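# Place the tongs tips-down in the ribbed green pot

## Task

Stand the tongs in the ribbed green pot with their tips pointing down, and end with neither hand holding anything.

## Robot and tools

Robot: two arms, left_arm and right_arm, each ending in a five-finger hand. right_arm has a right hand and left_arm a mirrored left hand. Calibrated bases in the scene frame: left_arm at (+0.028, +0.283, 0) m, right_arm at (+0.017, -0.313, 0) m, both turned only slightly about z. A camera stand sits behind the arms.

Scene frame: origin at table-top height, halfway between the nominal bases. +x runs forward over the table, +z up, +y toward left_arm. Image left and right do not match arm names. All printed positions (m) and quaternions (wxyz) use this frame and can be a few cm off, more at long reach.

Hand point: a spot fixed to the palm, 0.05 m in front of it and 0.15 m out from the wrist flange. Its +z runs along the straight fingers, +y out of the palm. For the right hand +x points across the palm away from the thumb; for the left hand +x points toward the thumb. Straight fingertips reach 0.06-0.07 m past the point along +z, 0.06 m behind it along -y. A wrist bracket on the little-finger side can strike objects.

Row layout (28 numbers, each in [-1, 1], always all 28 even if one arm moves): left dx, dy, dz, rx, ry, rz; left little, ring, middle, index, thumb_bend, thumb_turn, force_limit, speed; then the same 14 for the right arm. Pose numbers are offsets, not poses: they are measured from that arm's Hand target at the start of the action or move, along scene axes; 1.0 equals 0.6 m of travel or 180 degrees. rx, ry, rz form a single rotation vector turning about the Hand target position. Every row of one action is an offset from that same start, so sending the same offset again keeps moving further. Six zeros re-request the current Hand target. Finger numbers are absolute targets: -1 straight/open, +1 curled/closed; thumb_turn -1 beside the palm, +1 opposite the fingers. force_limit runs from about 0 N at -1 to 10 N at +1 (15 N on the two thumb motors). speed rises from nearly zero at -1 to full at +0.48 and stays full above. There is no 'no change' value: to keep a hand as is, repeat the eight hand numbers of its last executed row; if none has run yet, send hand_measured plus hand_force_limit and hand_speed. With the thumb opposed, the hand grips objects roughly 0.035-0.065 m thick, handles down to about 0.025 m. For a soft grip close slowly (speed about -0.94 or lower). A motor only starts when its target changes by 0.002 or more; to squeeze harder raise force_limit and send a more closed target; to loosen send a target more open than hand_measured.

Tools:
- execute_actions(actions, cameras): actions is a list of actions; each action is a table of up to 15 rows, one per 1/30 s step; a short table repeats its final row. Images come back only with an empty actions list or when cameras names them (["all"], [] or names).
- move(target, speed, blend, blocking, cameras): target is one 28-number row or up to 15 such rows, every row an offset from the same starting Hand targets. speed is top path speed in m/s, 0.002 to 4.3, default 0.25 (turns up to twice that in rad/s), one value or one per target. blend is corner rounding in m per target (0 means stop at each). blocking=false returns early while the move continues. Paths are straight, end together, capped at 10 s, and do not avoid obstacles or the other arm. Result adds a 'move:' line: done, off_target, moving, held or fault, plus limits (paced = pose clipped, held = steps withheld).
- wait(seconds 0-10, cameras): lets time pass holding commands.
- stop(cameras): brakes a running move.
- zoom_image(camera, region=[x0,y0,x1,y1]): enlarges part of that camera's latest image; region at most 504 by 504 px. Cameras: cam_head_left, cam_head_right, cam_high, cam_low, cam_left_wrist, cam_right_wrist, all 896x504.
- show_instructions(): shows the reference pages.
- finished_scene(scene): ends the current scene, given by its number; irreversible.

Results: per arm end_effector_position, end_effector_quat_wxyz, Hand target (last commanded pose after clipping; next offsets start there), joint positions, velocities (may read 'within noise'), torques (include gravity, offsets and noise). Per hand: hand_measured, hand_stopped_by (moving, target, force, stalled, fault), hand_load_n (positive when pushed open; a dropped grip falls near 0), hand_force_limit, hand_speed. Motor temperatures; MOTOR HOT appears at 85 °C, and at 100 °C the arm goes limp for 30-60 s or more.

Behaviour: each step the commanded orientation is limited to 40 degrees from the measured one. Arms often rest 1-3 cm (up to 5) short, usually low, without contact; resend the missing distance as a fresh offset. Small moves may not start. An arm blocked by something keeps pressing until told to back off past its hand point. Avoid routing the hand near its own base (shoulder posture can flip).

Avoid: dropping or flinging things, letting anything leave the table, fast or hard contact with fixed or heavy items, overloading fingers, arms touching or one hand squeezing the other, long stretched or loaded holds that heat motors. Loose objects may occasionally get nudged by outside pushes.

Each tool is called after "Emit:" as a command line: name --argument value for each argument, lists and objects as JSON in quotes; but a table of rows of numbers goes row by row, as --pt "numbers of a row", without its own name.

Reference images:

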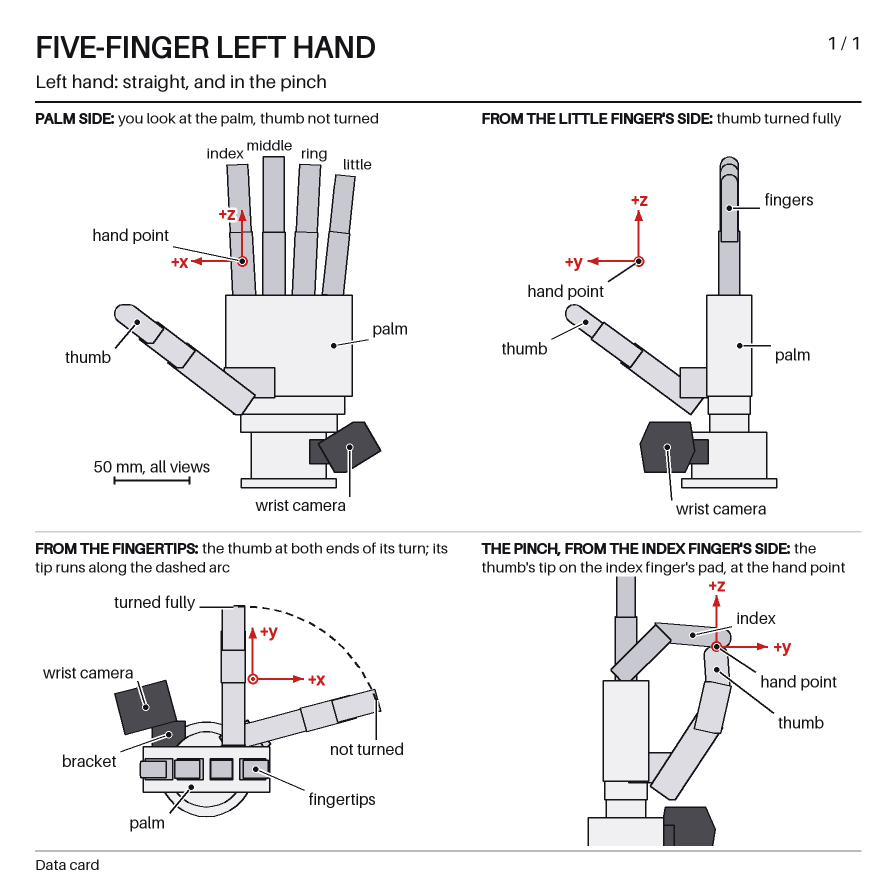

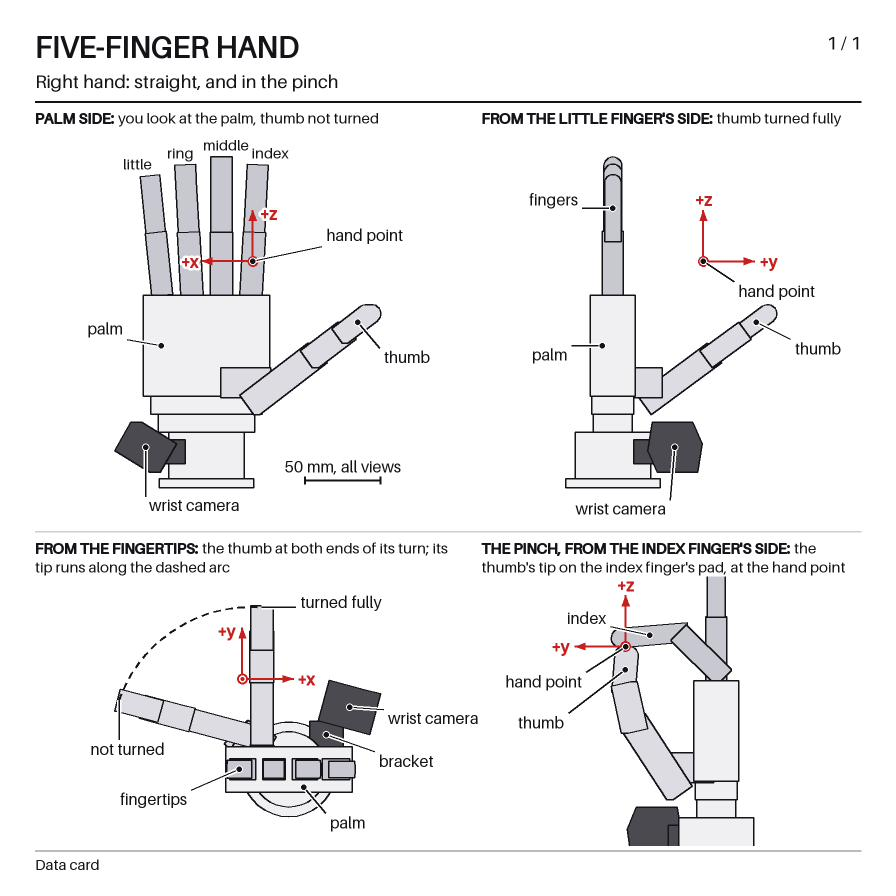

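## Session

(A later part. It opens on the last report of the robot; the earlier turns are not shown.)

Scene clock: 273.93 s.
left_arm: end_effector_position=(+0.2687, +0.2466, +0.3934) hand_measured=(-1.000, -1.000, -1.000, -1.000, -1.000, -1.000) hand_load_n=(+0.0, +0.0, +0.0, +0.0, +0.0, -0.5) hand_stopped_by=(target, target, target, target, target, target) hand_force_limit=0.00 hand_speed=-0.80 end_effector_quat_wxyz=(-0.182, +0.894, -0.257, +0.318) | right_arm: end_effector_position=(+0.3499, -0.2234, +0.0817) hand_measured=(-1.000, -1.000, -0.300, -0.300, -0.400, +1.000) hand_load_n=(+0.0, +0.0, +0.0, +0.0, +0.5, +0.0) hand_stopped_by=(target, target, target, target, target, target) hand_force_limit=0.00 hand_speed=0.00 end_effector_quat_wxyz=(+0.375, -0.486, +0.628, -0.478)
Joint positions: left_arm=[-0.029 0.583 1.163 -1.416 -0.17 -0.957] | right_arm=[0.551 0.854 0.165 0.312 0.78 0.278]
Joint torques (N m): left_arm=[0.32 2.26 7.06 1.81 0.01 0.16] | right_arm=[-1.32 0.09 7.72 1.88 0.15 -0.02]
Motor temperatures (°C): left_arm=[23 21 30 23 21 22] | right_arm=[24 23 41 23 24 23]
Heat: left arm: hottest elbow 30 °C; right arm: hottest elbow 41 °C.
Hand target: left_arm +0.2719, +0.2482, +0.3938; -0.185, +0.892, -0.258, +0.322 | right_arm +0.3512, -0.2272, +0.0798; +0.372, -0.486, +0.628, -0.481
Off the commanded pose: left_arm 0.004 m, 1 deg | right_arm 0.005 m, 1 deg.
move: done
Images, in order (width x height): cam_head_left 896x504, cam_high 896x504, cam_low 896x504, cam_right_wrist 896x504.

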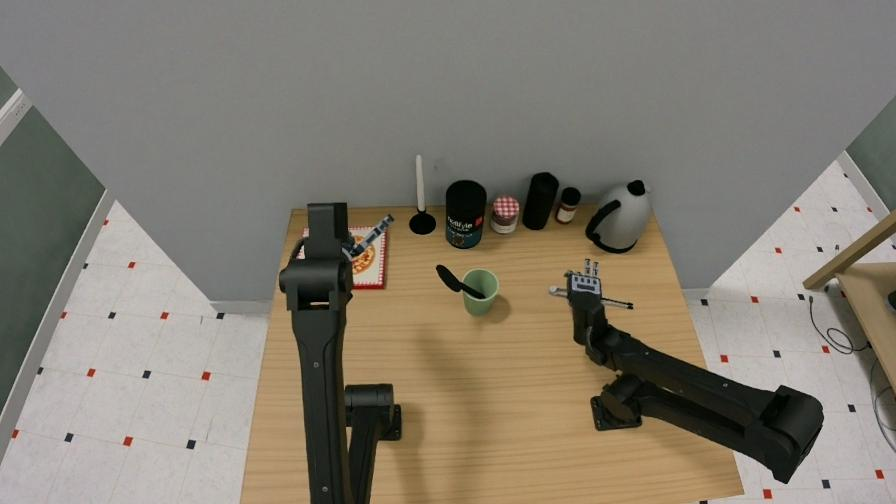

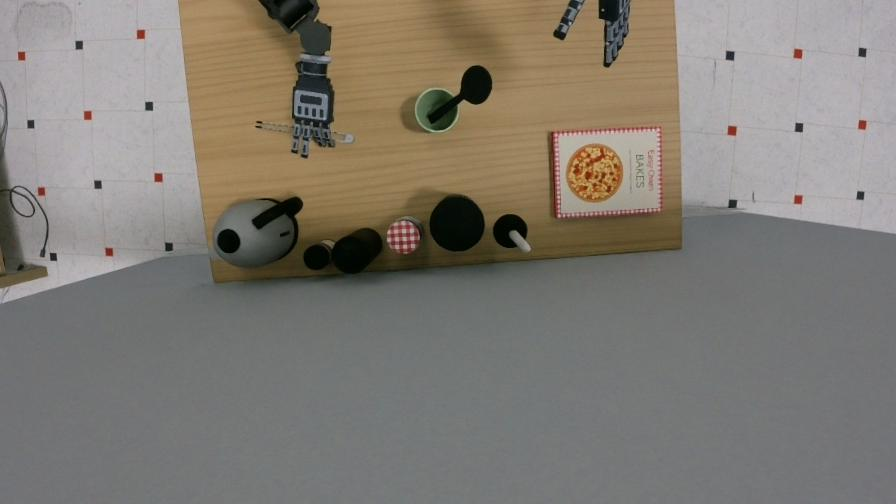

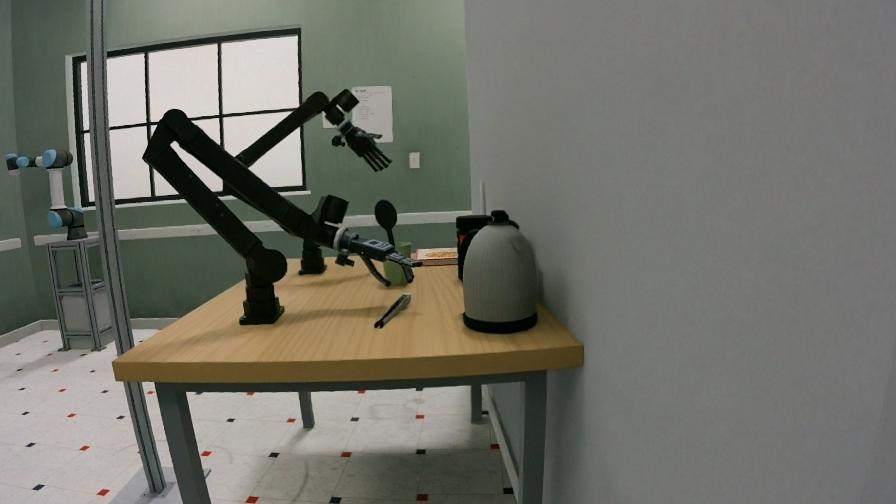

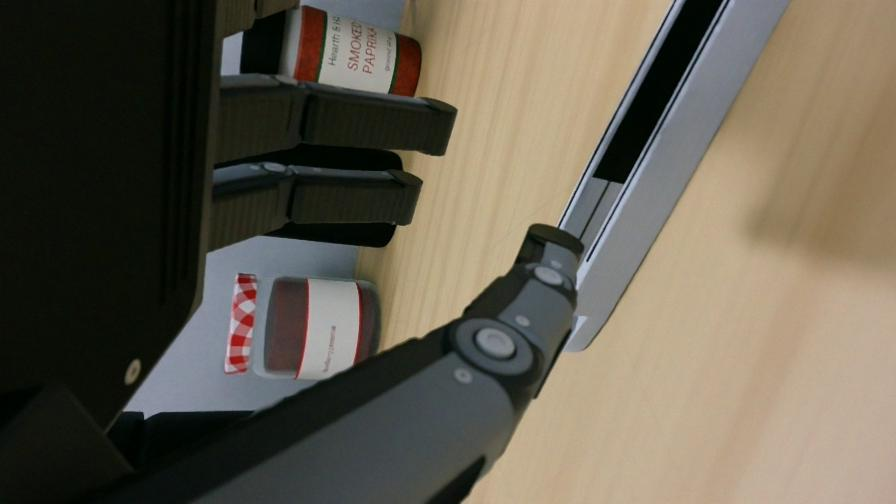

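Emit:
move --target '[0,0,0,0,0,0,-1,-1,-1,-1,-1,-1,0,-0.8,0.01,0.013,-0.075,0,0,0,-1,-1,-0.3,-0.3,-0.4,1,0,0]' --cameras '["cam_high","cam_low","cam_right_wrist"]' --speed 0.1

Emit:
zoom_image --camera "cam_high" --region '[230, 50, 380, 180]'

Emit:
zoom_image --camera "cam_low" --region '[350, 240, 430, 340]'

Scene clock: 286.53 s.
left_arm: end_effector_position=(+0.2687, +0.2466, +0.3934) hand_measured=(-1.000, -1.000, -1.000, -1.000, -1.000, -1.000) hand_load_n=(+0.0, +0.0, +0.0, +0.0, -0.5, +0.0) hand_stopped_by=(target, target, target, target, target, target) hand_force_limit=0.00 hand_speed=-0.80 end_effector_quat_wxyz=(-0.182, +0.894, -0.257, +0.318) | right_arm: end_effector_position=(+0.3576, -0.2201, +0.0354) hand_measured=(-1.000, -1.000, -0.300, -0.300, -0.400, +1.000) hand_load_n=(+0.0, +0.0, +0.0, +0.0, +0.0, +0.0) hand_stopped_by=(target, target, target, target, target, target) hand_force_limit=0.00 hand_speed=0.00 end_effector_quat_wxyz=(+0.371, -0.486, +0.630, -0.480)
Joint positions: left_arm=[-0.029 0.583 1.163 -1.416 -0.17 -0.957] | right_arm=[0.551 1.194 0.124 0.685 0.789 0.281]
Joint torques (N m): left_arm=[1.14 2.08 7.32 1.88 0.04 0.14] | right_arm=[0.03 -1.55 5.27 2.02 0.48 0.02]
Heat: left arm: hottest elbow 30 °C; right arm: hottest elbow 39 °C.
Hand target: left_arm +0.2719, +0.2482, +0.3938; -0.185, +0.892, -0.258, +0.322 | right_arm +0.3571, -0.2195, +0.0347; +0.372, -0.486, +0.628, -0.481
Off the commanded pose: left_arm 0.004 m, 1 deg | right_arm 0.001 m, 0 deg.
move: done
Images, in order (width x height): cam_high 896x504, cam_low 896x504, cam_right_wrist 896x504.

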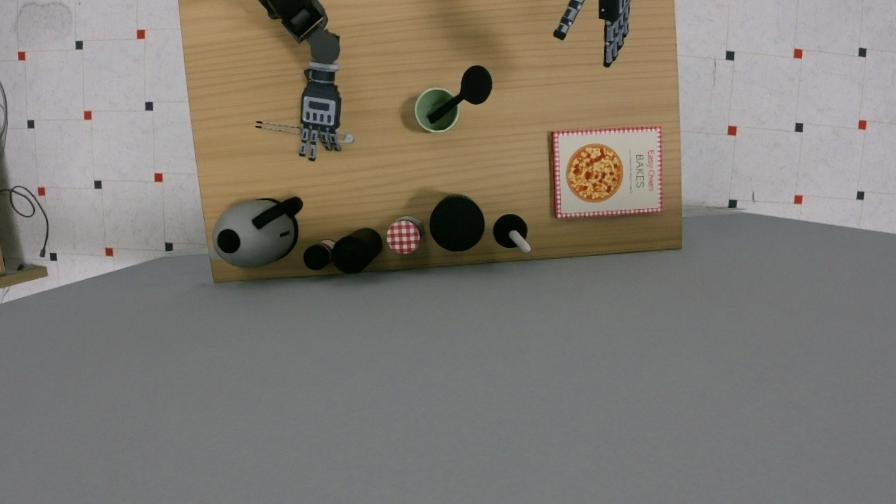

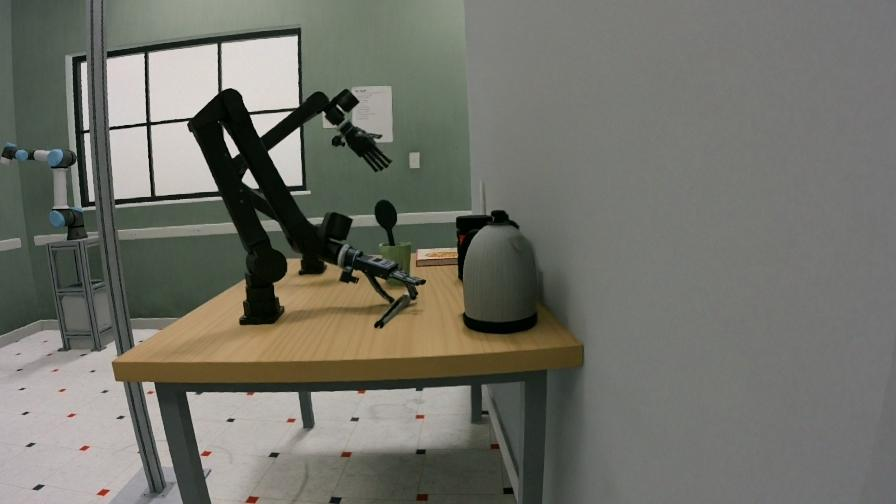

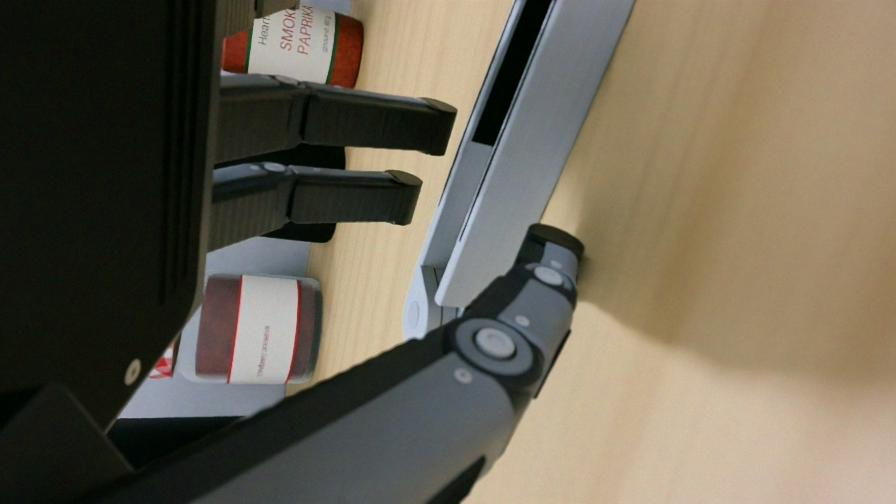

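Scaled by 3.360 from the camera's 896x504 image, which has a finer 1280x720 frame.

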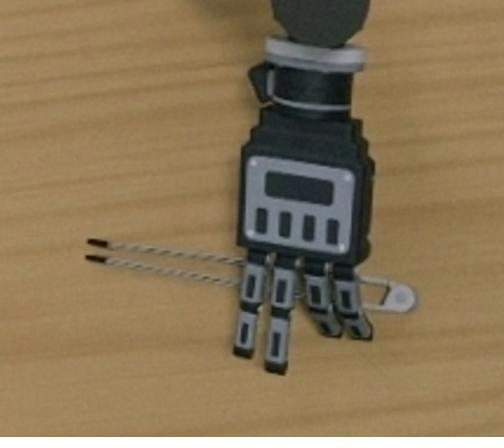

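Scaled by 5.040 from the camera's 896x504 image, which has a finer 1280x720 frame.

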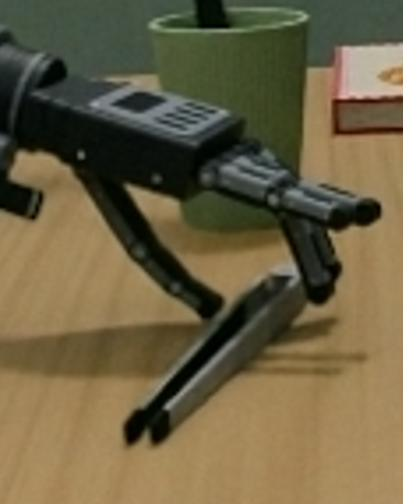

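Emit:
move --target '[0,0,0,0,0,0,-1,-1,-1,-1,-1,-1,0,-0.8,0,0.008,-0.022,0,0,0,-1,-1,-0.3,-0.3,-0.4,1,0,0]' --cameras '["cam_high","cam_low","cam_right_wrist"]' --speed 0.05

Emit:
zoom_image --camera "cam_low" --region '[350, 240, 430, 340]'

Scene clock: 292.97 s.
left_arm: end_effector_position=(+0.2687, +0.2466, +0.3934) hand_measured=(-1.000, -1.000, -1.000, -1.000, -1.000, -1.000) hand_load_n=(+0.0, +0.0, +0.0, +0.0, +0.0, +0.0) hand_stopped_by=(target, target, target, target, target, target) hand_force_limit=0.00 hand_speed=-0.80 end_effector_quat_wxyz=(-0.182, +0.894, -0.257, +0.318) | right_arm: end_effector_position=(+0.3617, -0.2178, +0.0321) hand_measured=(-1.000, -1.000, -0.300, -0.300, -0.400, +1.000) hand_load_n=(+0.0, -0.5, +0.0, -0.5, -2.5, -4.5) hand_stopped_by=(target, target, target, target, target, target) hand_force_limit=0.00 hand_speed=0.00 end_effector_quat_wxyz=(+0.378, -0.473, +0.629, -0.488)
Joint positions: left_arm=[-0.029 0.583 1.163 -1.416 -0.17 -0.957] | right_arm=[0.565 1.285 0.121 0.808 0.818 0.281]
Joint torques (N m): left_arm=[1.03 2.2 7.17 1.92 0.03 0.16] | right_arm=[0.5 -0.73 4.51 1.35 -0.05 0.13]
Heat: left arm: hottest elbow 30 °C; right arm: hottest elbow 38 °C.
Hand target: left_arm +0.2719, +0.2482, +0.3938; -0.185, +0.892, -0.258, +0.322 | right_arm +0.3571, -0.2147, +0.0216; +0.372, -0.486, +0.628, -0.481
Off the commanded pose: left_arm 0.004 m, 1 deg | right_arm 0.012 m, 2 deg.
move: off_target (right_arm)
Images, in order (width x height): cam_high 896x504, cam_low 896x504, cam_right_wrist 896x504.

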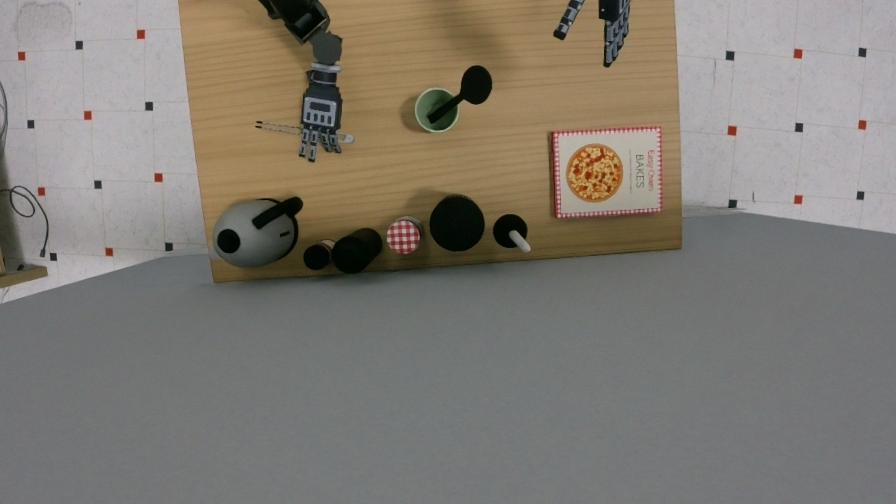

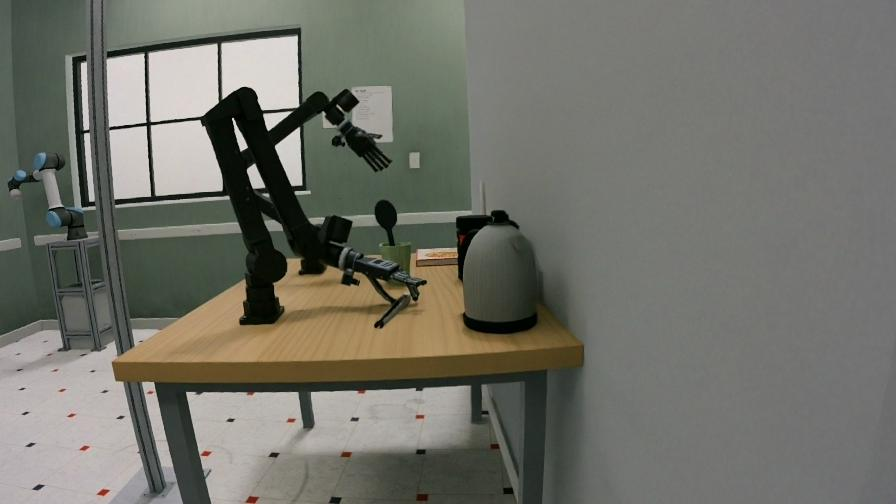

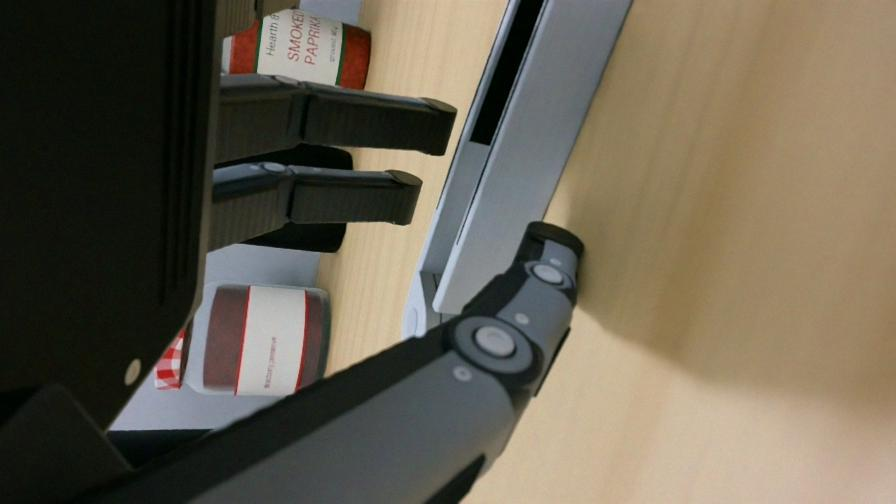

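Scaled by 5.040 from the camera's 896x504 image, which has a finer 1280x720 frame.

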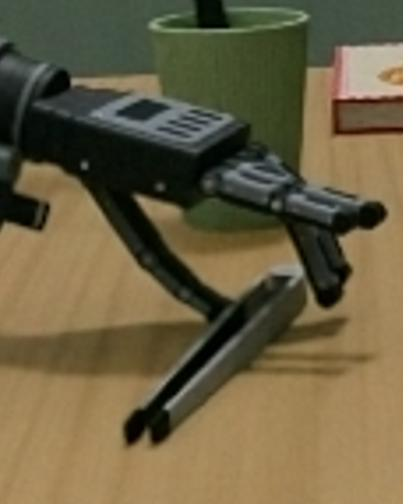

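Emit:
move --pt "0 0 0 0 0 0 -1 -1 -1 -1 -1 -1 0 -0.8 0 0 0.039 0 0 0 -1 -1 -0.3 -0.3 -0.4 1 0 0" --pt "0 0 0 0 0 0 -1 -1 -1 -1 -1 -1 0 -0.8 -0.0168 0.001 0.039 0 0 0 -1 -1 -0.3 -0.3 -0.4 1 0 0" --pt "0 0 0 0 0 0 -1 -1 -1 -1 -1 -1 0 -0.8 -0.0168 0.001 -0.001 0 0 0 -1 -1 -0.3 -0.3 -0.4 1 0 0" --cameras '["cam_high","cam_low","cam_right_wrist"]' --speed 0.07

Emit:
zoom_image --camera "cam_low" --region '[350, 240, 430, 340]'

Emit:
zoom_image --camera "cam_high" --region '[230, 50, 380, 180]'

Scene clock: 308.37 s.
left_arm: end_effector_position=(+0.2687, +0.2466, +0.3934) hand_measured=(-1.000, -1.000, -1.000, -1.000, -1.000, -1.000) hand_load_n=(+0.0, +0.0, +0.0, +0.0, +0.0, +0.0) hand_stopped_by=(target, target, target, target, target, target) hand_force_limit=0.00 hand_speed=-0.80 end_effector_quat_wxyz=(-0.182, +0.894, -0.257, +0.318) | right_arm: end_effector_position=(+0.3510, -0.2175, +0.0317) hand_measured=(-1.000, -1.000, -0.300, -0.300, -0.400, +1.000) hand_load_n=(+0.0, +0.0, +0.0, +0.0, -2.5, -6.0) hand_stopped_by=(target, target, target, target, target, target) hand_force_limit=0.00 hand_speed=0.00 end_effector_quat_wxyz=(+0.379, -0.471, +0.630, -0.488)
Joint positions: left_arm=[-0.029 0.583 1.163 -1.416 -0.17 -0.957] | right_arm=[0.598 1.254 0.1 0.786 0.852 0.301]
Joint torques (N m): left_arm=[0.91 1.55 7.25 1.83 0.03 0.16] | right_arm=[0.44 -0.21 4.75 1.26 -0.16 0.1]
Motor temperatures (°C): left_arm=[23 21 30 23 21 22] | right_arm=[24 23 36 23 23 22]
Heat: left arm: hottest elbow 30 °C; right arm: hottest elbow 36 °C.
Hand target: left_arm +0.2719, +0.2482, +0.3938; -0.185, +0.892, -0.258, +0.322 | right_arm +0.3470, -0.2142, +0.0209; +0.372, -0.486, +0.628, -0.481
Off the commanded pose: left_arm 0.004 m, 1 deg | right_arm 0.012 m, 2 deg.
move: off_target (right_arm)
Images, in order (width x height): cam_high 896x504, cam_low 896x504, cam_right_wrist 896x504.

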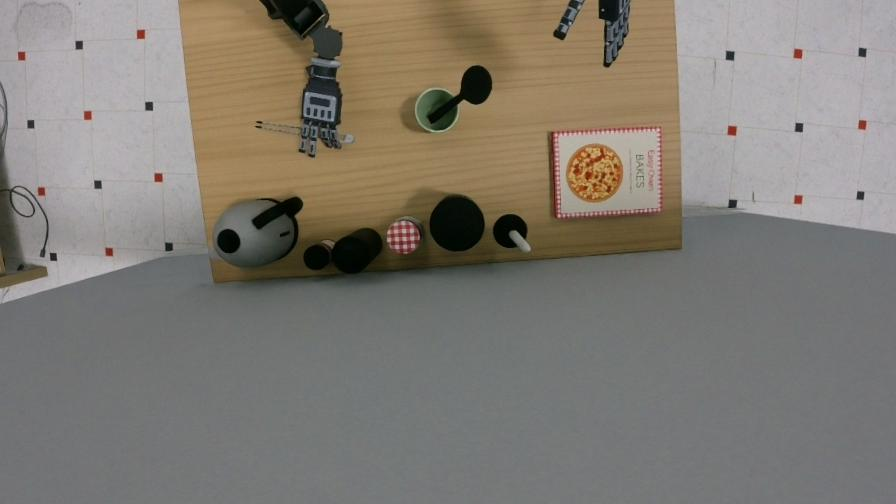

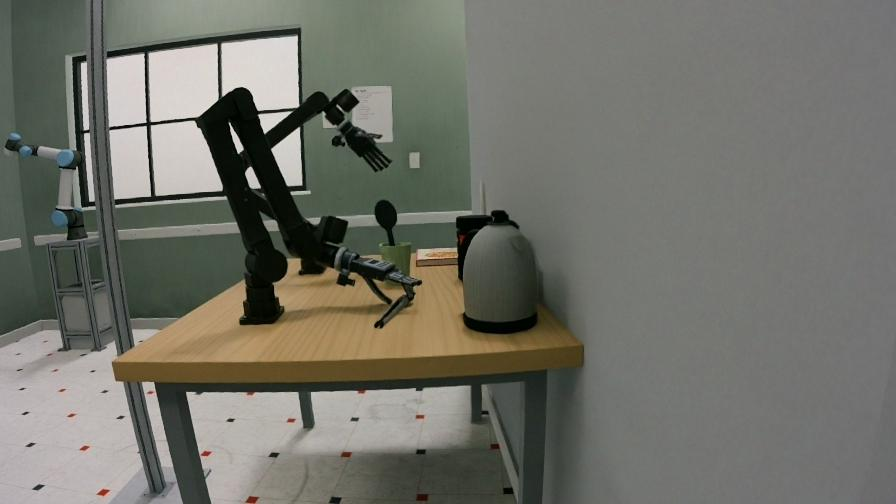

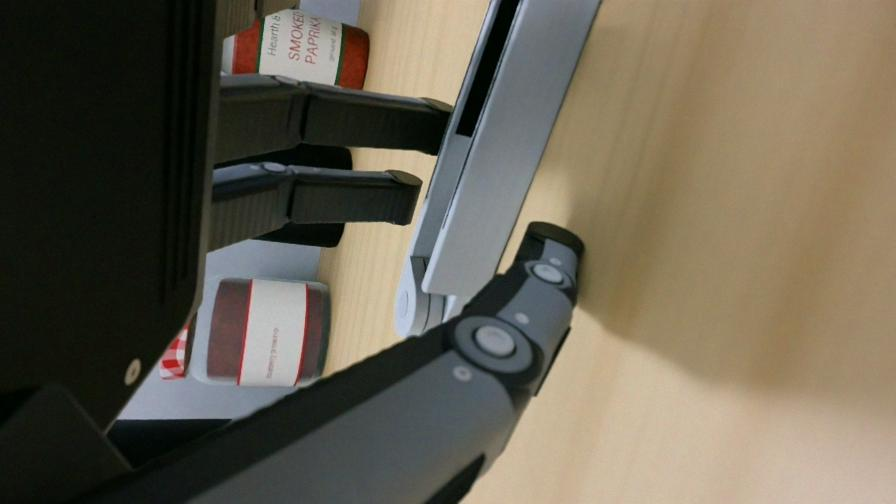

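Scaled by 5.040 from the camera's 896x504 image, which has a finer 1280x720 frame.

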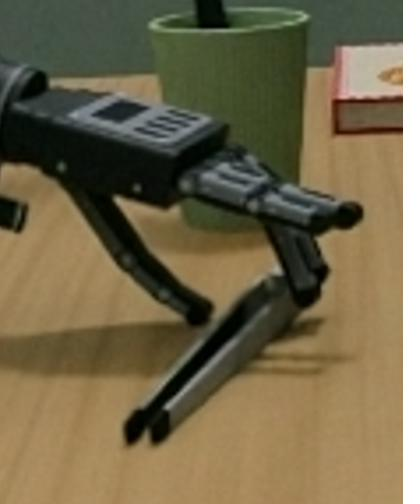

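Scaled by 3.360 from the camera's 896x504 image, which has a finer 1280x720 frame.

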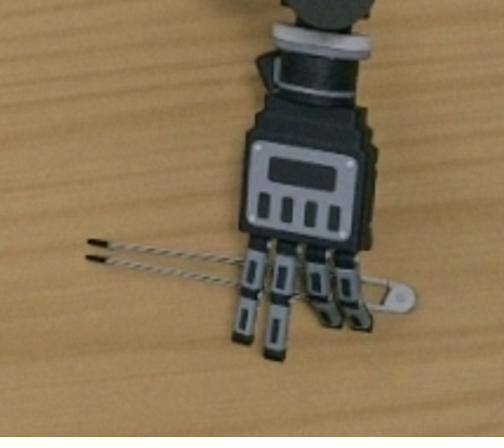

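Emit:
move --pt "0 0 0 0 0 0 -1 -1 -1 -1 -1 -1 0 -0.8 0 0 0.02 0 0 0 -1 -1 -0.3 -0.3 -0.4 1 0 0" --pt "0 0 0 0 0 0 -1 -1 -1 -1 -1 -1 0 -0.8 0 0 0.02 0 0 0 -1 -1 0.5 0.5 0.5 1 -0.3 -0.7" --cameras '["cam_high","cam_low","cam_right_wrist"]' --speed 0.07

Emit:
zoom_image --camera "cam_low" --region '[350, 240, 430, 340]'

Emit:
zoom_image --camera "cam_high" --region '[230, 50, 380, 180]'

Scene clock: 320.23 s.
left_arm: end_effector_position=(+0.2687, +0.2466, +0.3934) hand_measured=(-1.000, -1.000, -1.000, -1.000, -1.000, -1.000) hand_load_n=(+0.0, -0.5, +0.0, +0.0, +0.0, -0.5) hand_stopped_by=(target, target, target, target, target, target) hand_force_limit=0.00 hand_speed=-0.80 end_effector_quat_wxyz=(-0.182, +0.894, -0.257, +0.318) | right_arm: end_effector_position=(+0.3450, -0.2196, +0.0294) hand_measured=(-1.000, -1.000, -0.028, -0.002, -0.262, +1.000) hand_load_n=(+0.0, +0.0, +0.5, +3.5, +3.0, -0.5) hand_stopped_by=(target, target, force, force, force, target) hand_force_limit=-0.30 hand_speed=-0.70 end_effector_quat_wxyz=(+0.367, -0.484, +0.630, -0.483)
Joint positions: left_arm=[-0.029 0.583 1.163 -1.416 -0.17 -0.957] | right_arm=[0.598 1.195 0.1 0.688 0.842 0.305]
Joint torques (N m): left_arm=[1.26 2.14 7.21 1.87 0.05 0.12] | right_arm=[0.5 -2.73 6.11 1.09 0.26 0.06]
Heat: left arm: hottest elbow 30 °C; right arm: hottest elbow 34 °C.
Hand target: left_arm +0.2719, +0.2482, +0.3938; -0.185, +0.892, -0.258, +0.322 | right_arm +0.3470, -0.2140, +0.0330; +0.373, -0.486, +0.628, -0.481
Off the commanded pose: left_arm 0.004 m, 1 deg | right_arm 0.007 m, 1 deg.
move: done
Images, in order (width x height): cam_high 896x504, cam_low 896x504, cam_right_wrist 896x504.

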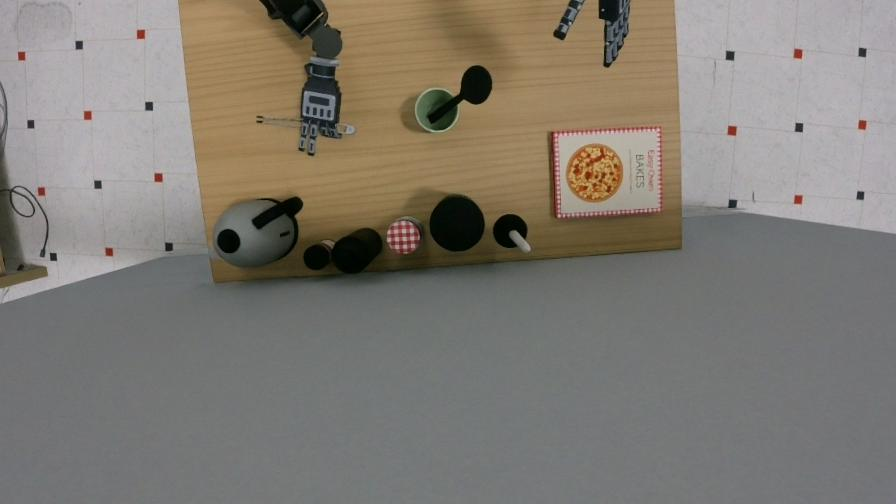

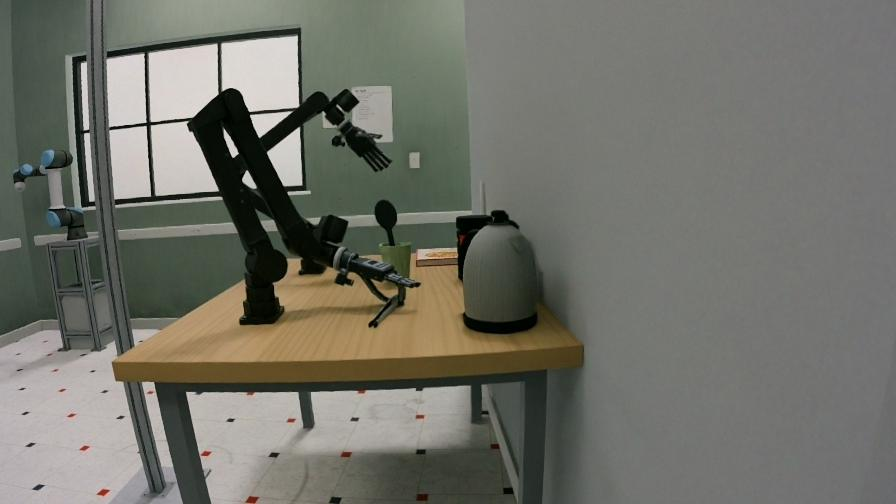

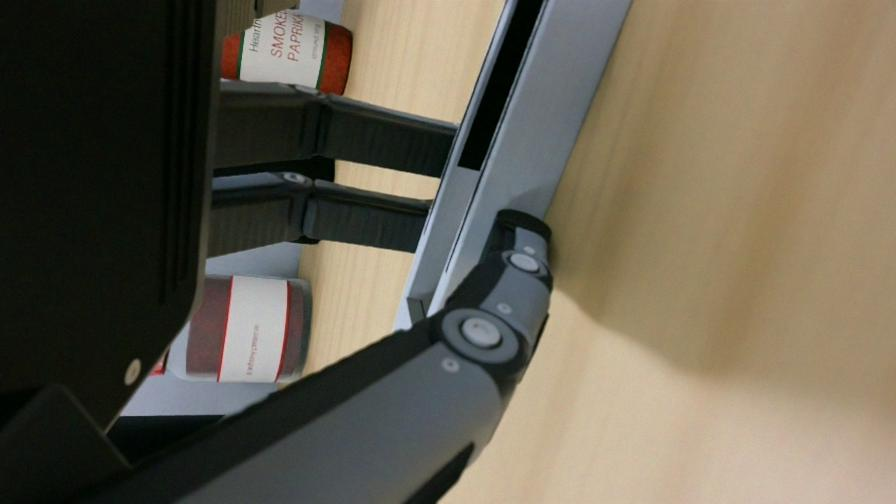

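Scaled by 5.040 from the camera's 896x504 image, which has a finer 1280x720 frame.

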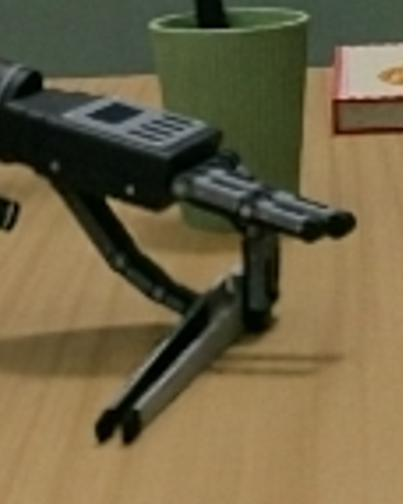

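Scaled by 3.360 from the camera's 896x504 image, which has a finer 1280x720 frame.

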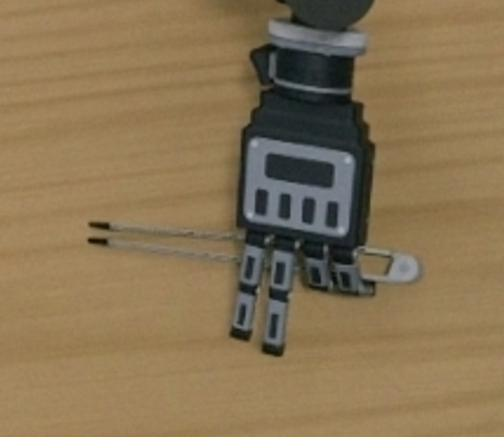

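Emit:
move --target '[0,0,0,0,0,0,-1,-1,-1,-1,-1,-1,0,-0.8,0,0,0.0,0,0,0,-1,-1,0.6,0.55,0.6,1,0.2,-0.6]' --speed 0.07

Emit:
move --target '[0,0,0,0,0,0,-1,-1,-1,-1,-1,-1,0,-0.8,0,0,0.1,0,0,0,-1,-1,0.6,0.55,0.6,1,0.2,-0.6]' --cameras '["cam_high","cam_low","cam_right_wrist"]' --speed 0.07

Emit:
zoom_image --camera "cam_low" --region '[350, 220, 450, 340]'

Emit:
zoom_image --camera "cam_high" --region '[230, 50, 380, 180]'

Scene clock: 329.93 s.
left_arm: end_effector_position=(+0.2687, +0.2466, +0.3934) hand_measured=(-1.000, -1.000, -1.000, -1.000, -1.000, -1.000) hand_load_n=(+0.0, +0.0, +0.0, +0.0, +0.0, +0.0) hand_stopped_by=(target, target, target, target, target, target) hand_force_limit=0.00 hand_speed=-0.80 end_effector_quat_wxyz=(-0.182, +0.894, -0.257, +0.318) | right_arm: end_effector_position=(+0.3452, -0.2196, +0.0298) hand_measured=(-1.000, -1.000, +0.002, +0.024, -0.254, +1.000) hand_load_n=(+0.0, +0.0, +10.0, +11.0, +15.5, +0.5) hand_stopped_by=(target, target, force, force, force, target) hand_force_limit=0.20 hand_speed=-0.60 end_effector_quat_wxyz=(+0.367, -0.484, +0.630, -0.484)
Joint positions: left_arm=[-0.029 0.583 1.163 -1.416 -0.17 -0.957] | right_arm=[0.598 1.193 0.1 0.688 0.843 0.305]
Joint torques (N m): left_arm=[1.32 2.02 7.19 1.78 0.07 0.11] | right_arm=[0.44 -2.43 6.09 1.09 0.25 0.06]
Heat: left arm: hottest elbow 30 °C; right arm: hottest elbow 34 °C.
Hand target: left_arm +0.2719, +0.2482, +0.3938; -0.185, +0.892, -0.258, +0.322 | right_arm +0.3470, -0.2141, +0.0329; +0.372, -0.486, +0.628, -0.481
Off the commanded pose: left_arm 0.004 m, 1 deg | right_arm 0.007 m, 1 deg.
move: done

Scene clock: 331.63 s.
left_arm: end_effector_position=(+0.2687, +0.2466, +0.3934) hand_measured=(-1.000, -1.000, -1.000, -1.000, -1.000, -1.000) hand_load_n=(+0.0, +0.0, +0.0, +0.0, +0.0, +0.0) hand_stopped_by=(target, target, target, target, target, target) hand_force_limit=0.00 hand_speed=-0.80 end_effector_quat_wxyz=(-0.182, +0.894, -0.257, +0.318) | right_arm: end_effector_position=(+0.3277, -0.2319, +0.0604) hand_measured=(-1.000, -1.000, +0.002, +0.024, -0.254, +1.000) hand_load_n=(+0.0, +0.0, +9.0, +10.5, +18.0, +1.5) hand_stopped_by=(target, target, force, force, force, target) hand_force_limit=0.20 hand_speed=-0.60 end_effector_quat_wxyz=(+0.341, -0.504, +0.630, -0.483)
Joint positions: left_arm=[-0.029 0.583 1.163 -1.416 -0.17 -0.957] | right_arm=[0.599 0.824 0.134 0.22 0.843 0.303]
Joint torques (N m): left_arm=[1.03 1.73 7.19 1.89 0 0.11] | right_arm=[0.5 -1.14 13.22 1.29 0.32 0.08]
Heat: left arm: hottest elbow 30 °C; right arm: hottest elbow 34 °C.
Hand target: left_arm +0.2719, +0.2482, +0.3938; -0.185, +0.892, -0.258, +0.322 | right_arm +0.3471, -0.2140, +0.0930; +0.372, -0.485, +0.628, -0.481
Off the commanded pose: left_arm 0.004 m, 1 deg | right_arm 0.042 m, 4 deg.
move: off_target (right_arm)
Images, in order (width x height): cam_high 896x504, cam_low 896x504, cam_right_wrist 896x504.

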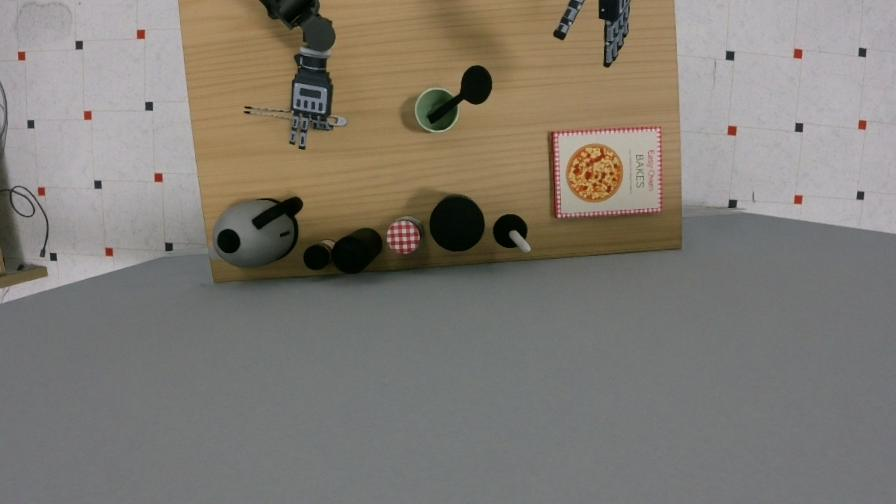

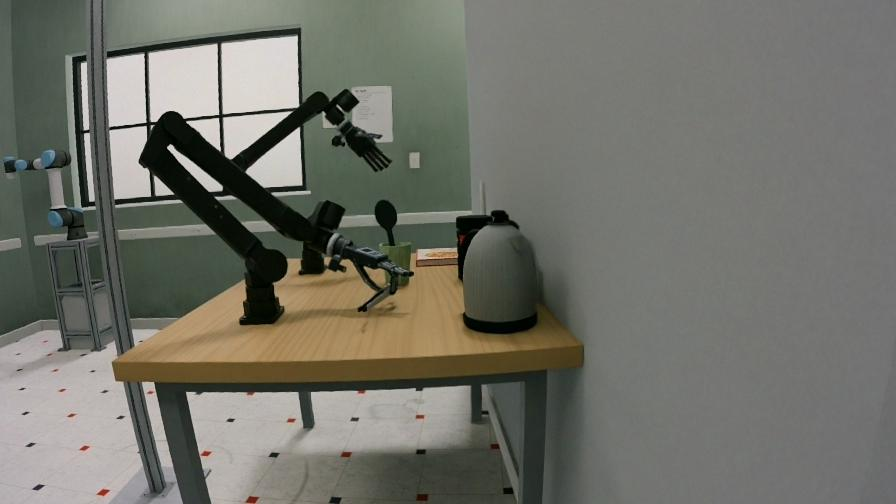

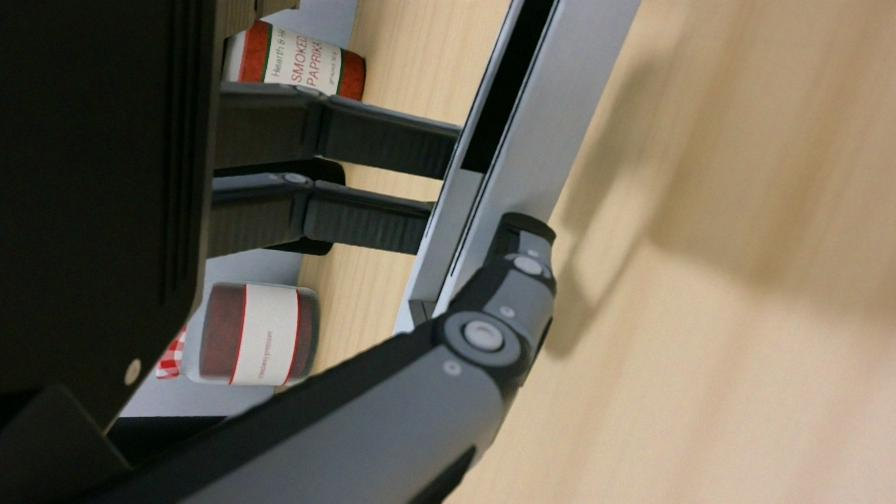

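Scaled by 4.200 from the camera's 896x504 image, which has a finer 1280x720 frame.

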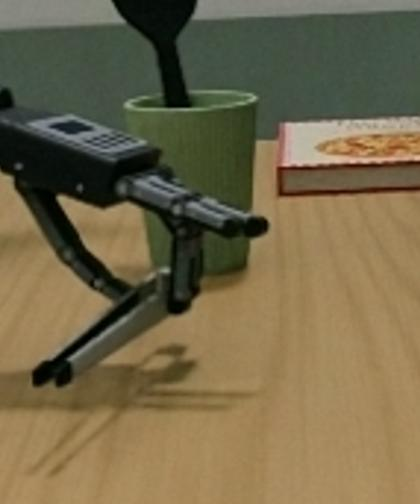

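Scaled by 3.360 from the camera's 896x504 image, which has a finer 1280x720 frame.

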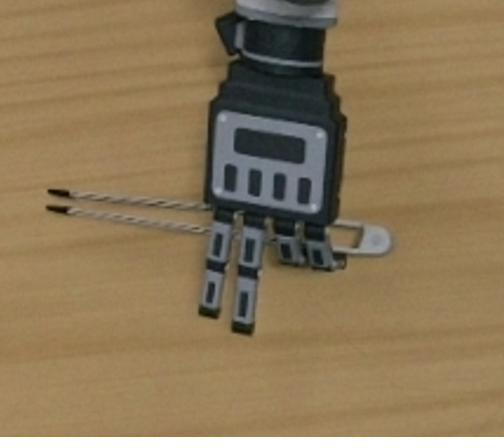

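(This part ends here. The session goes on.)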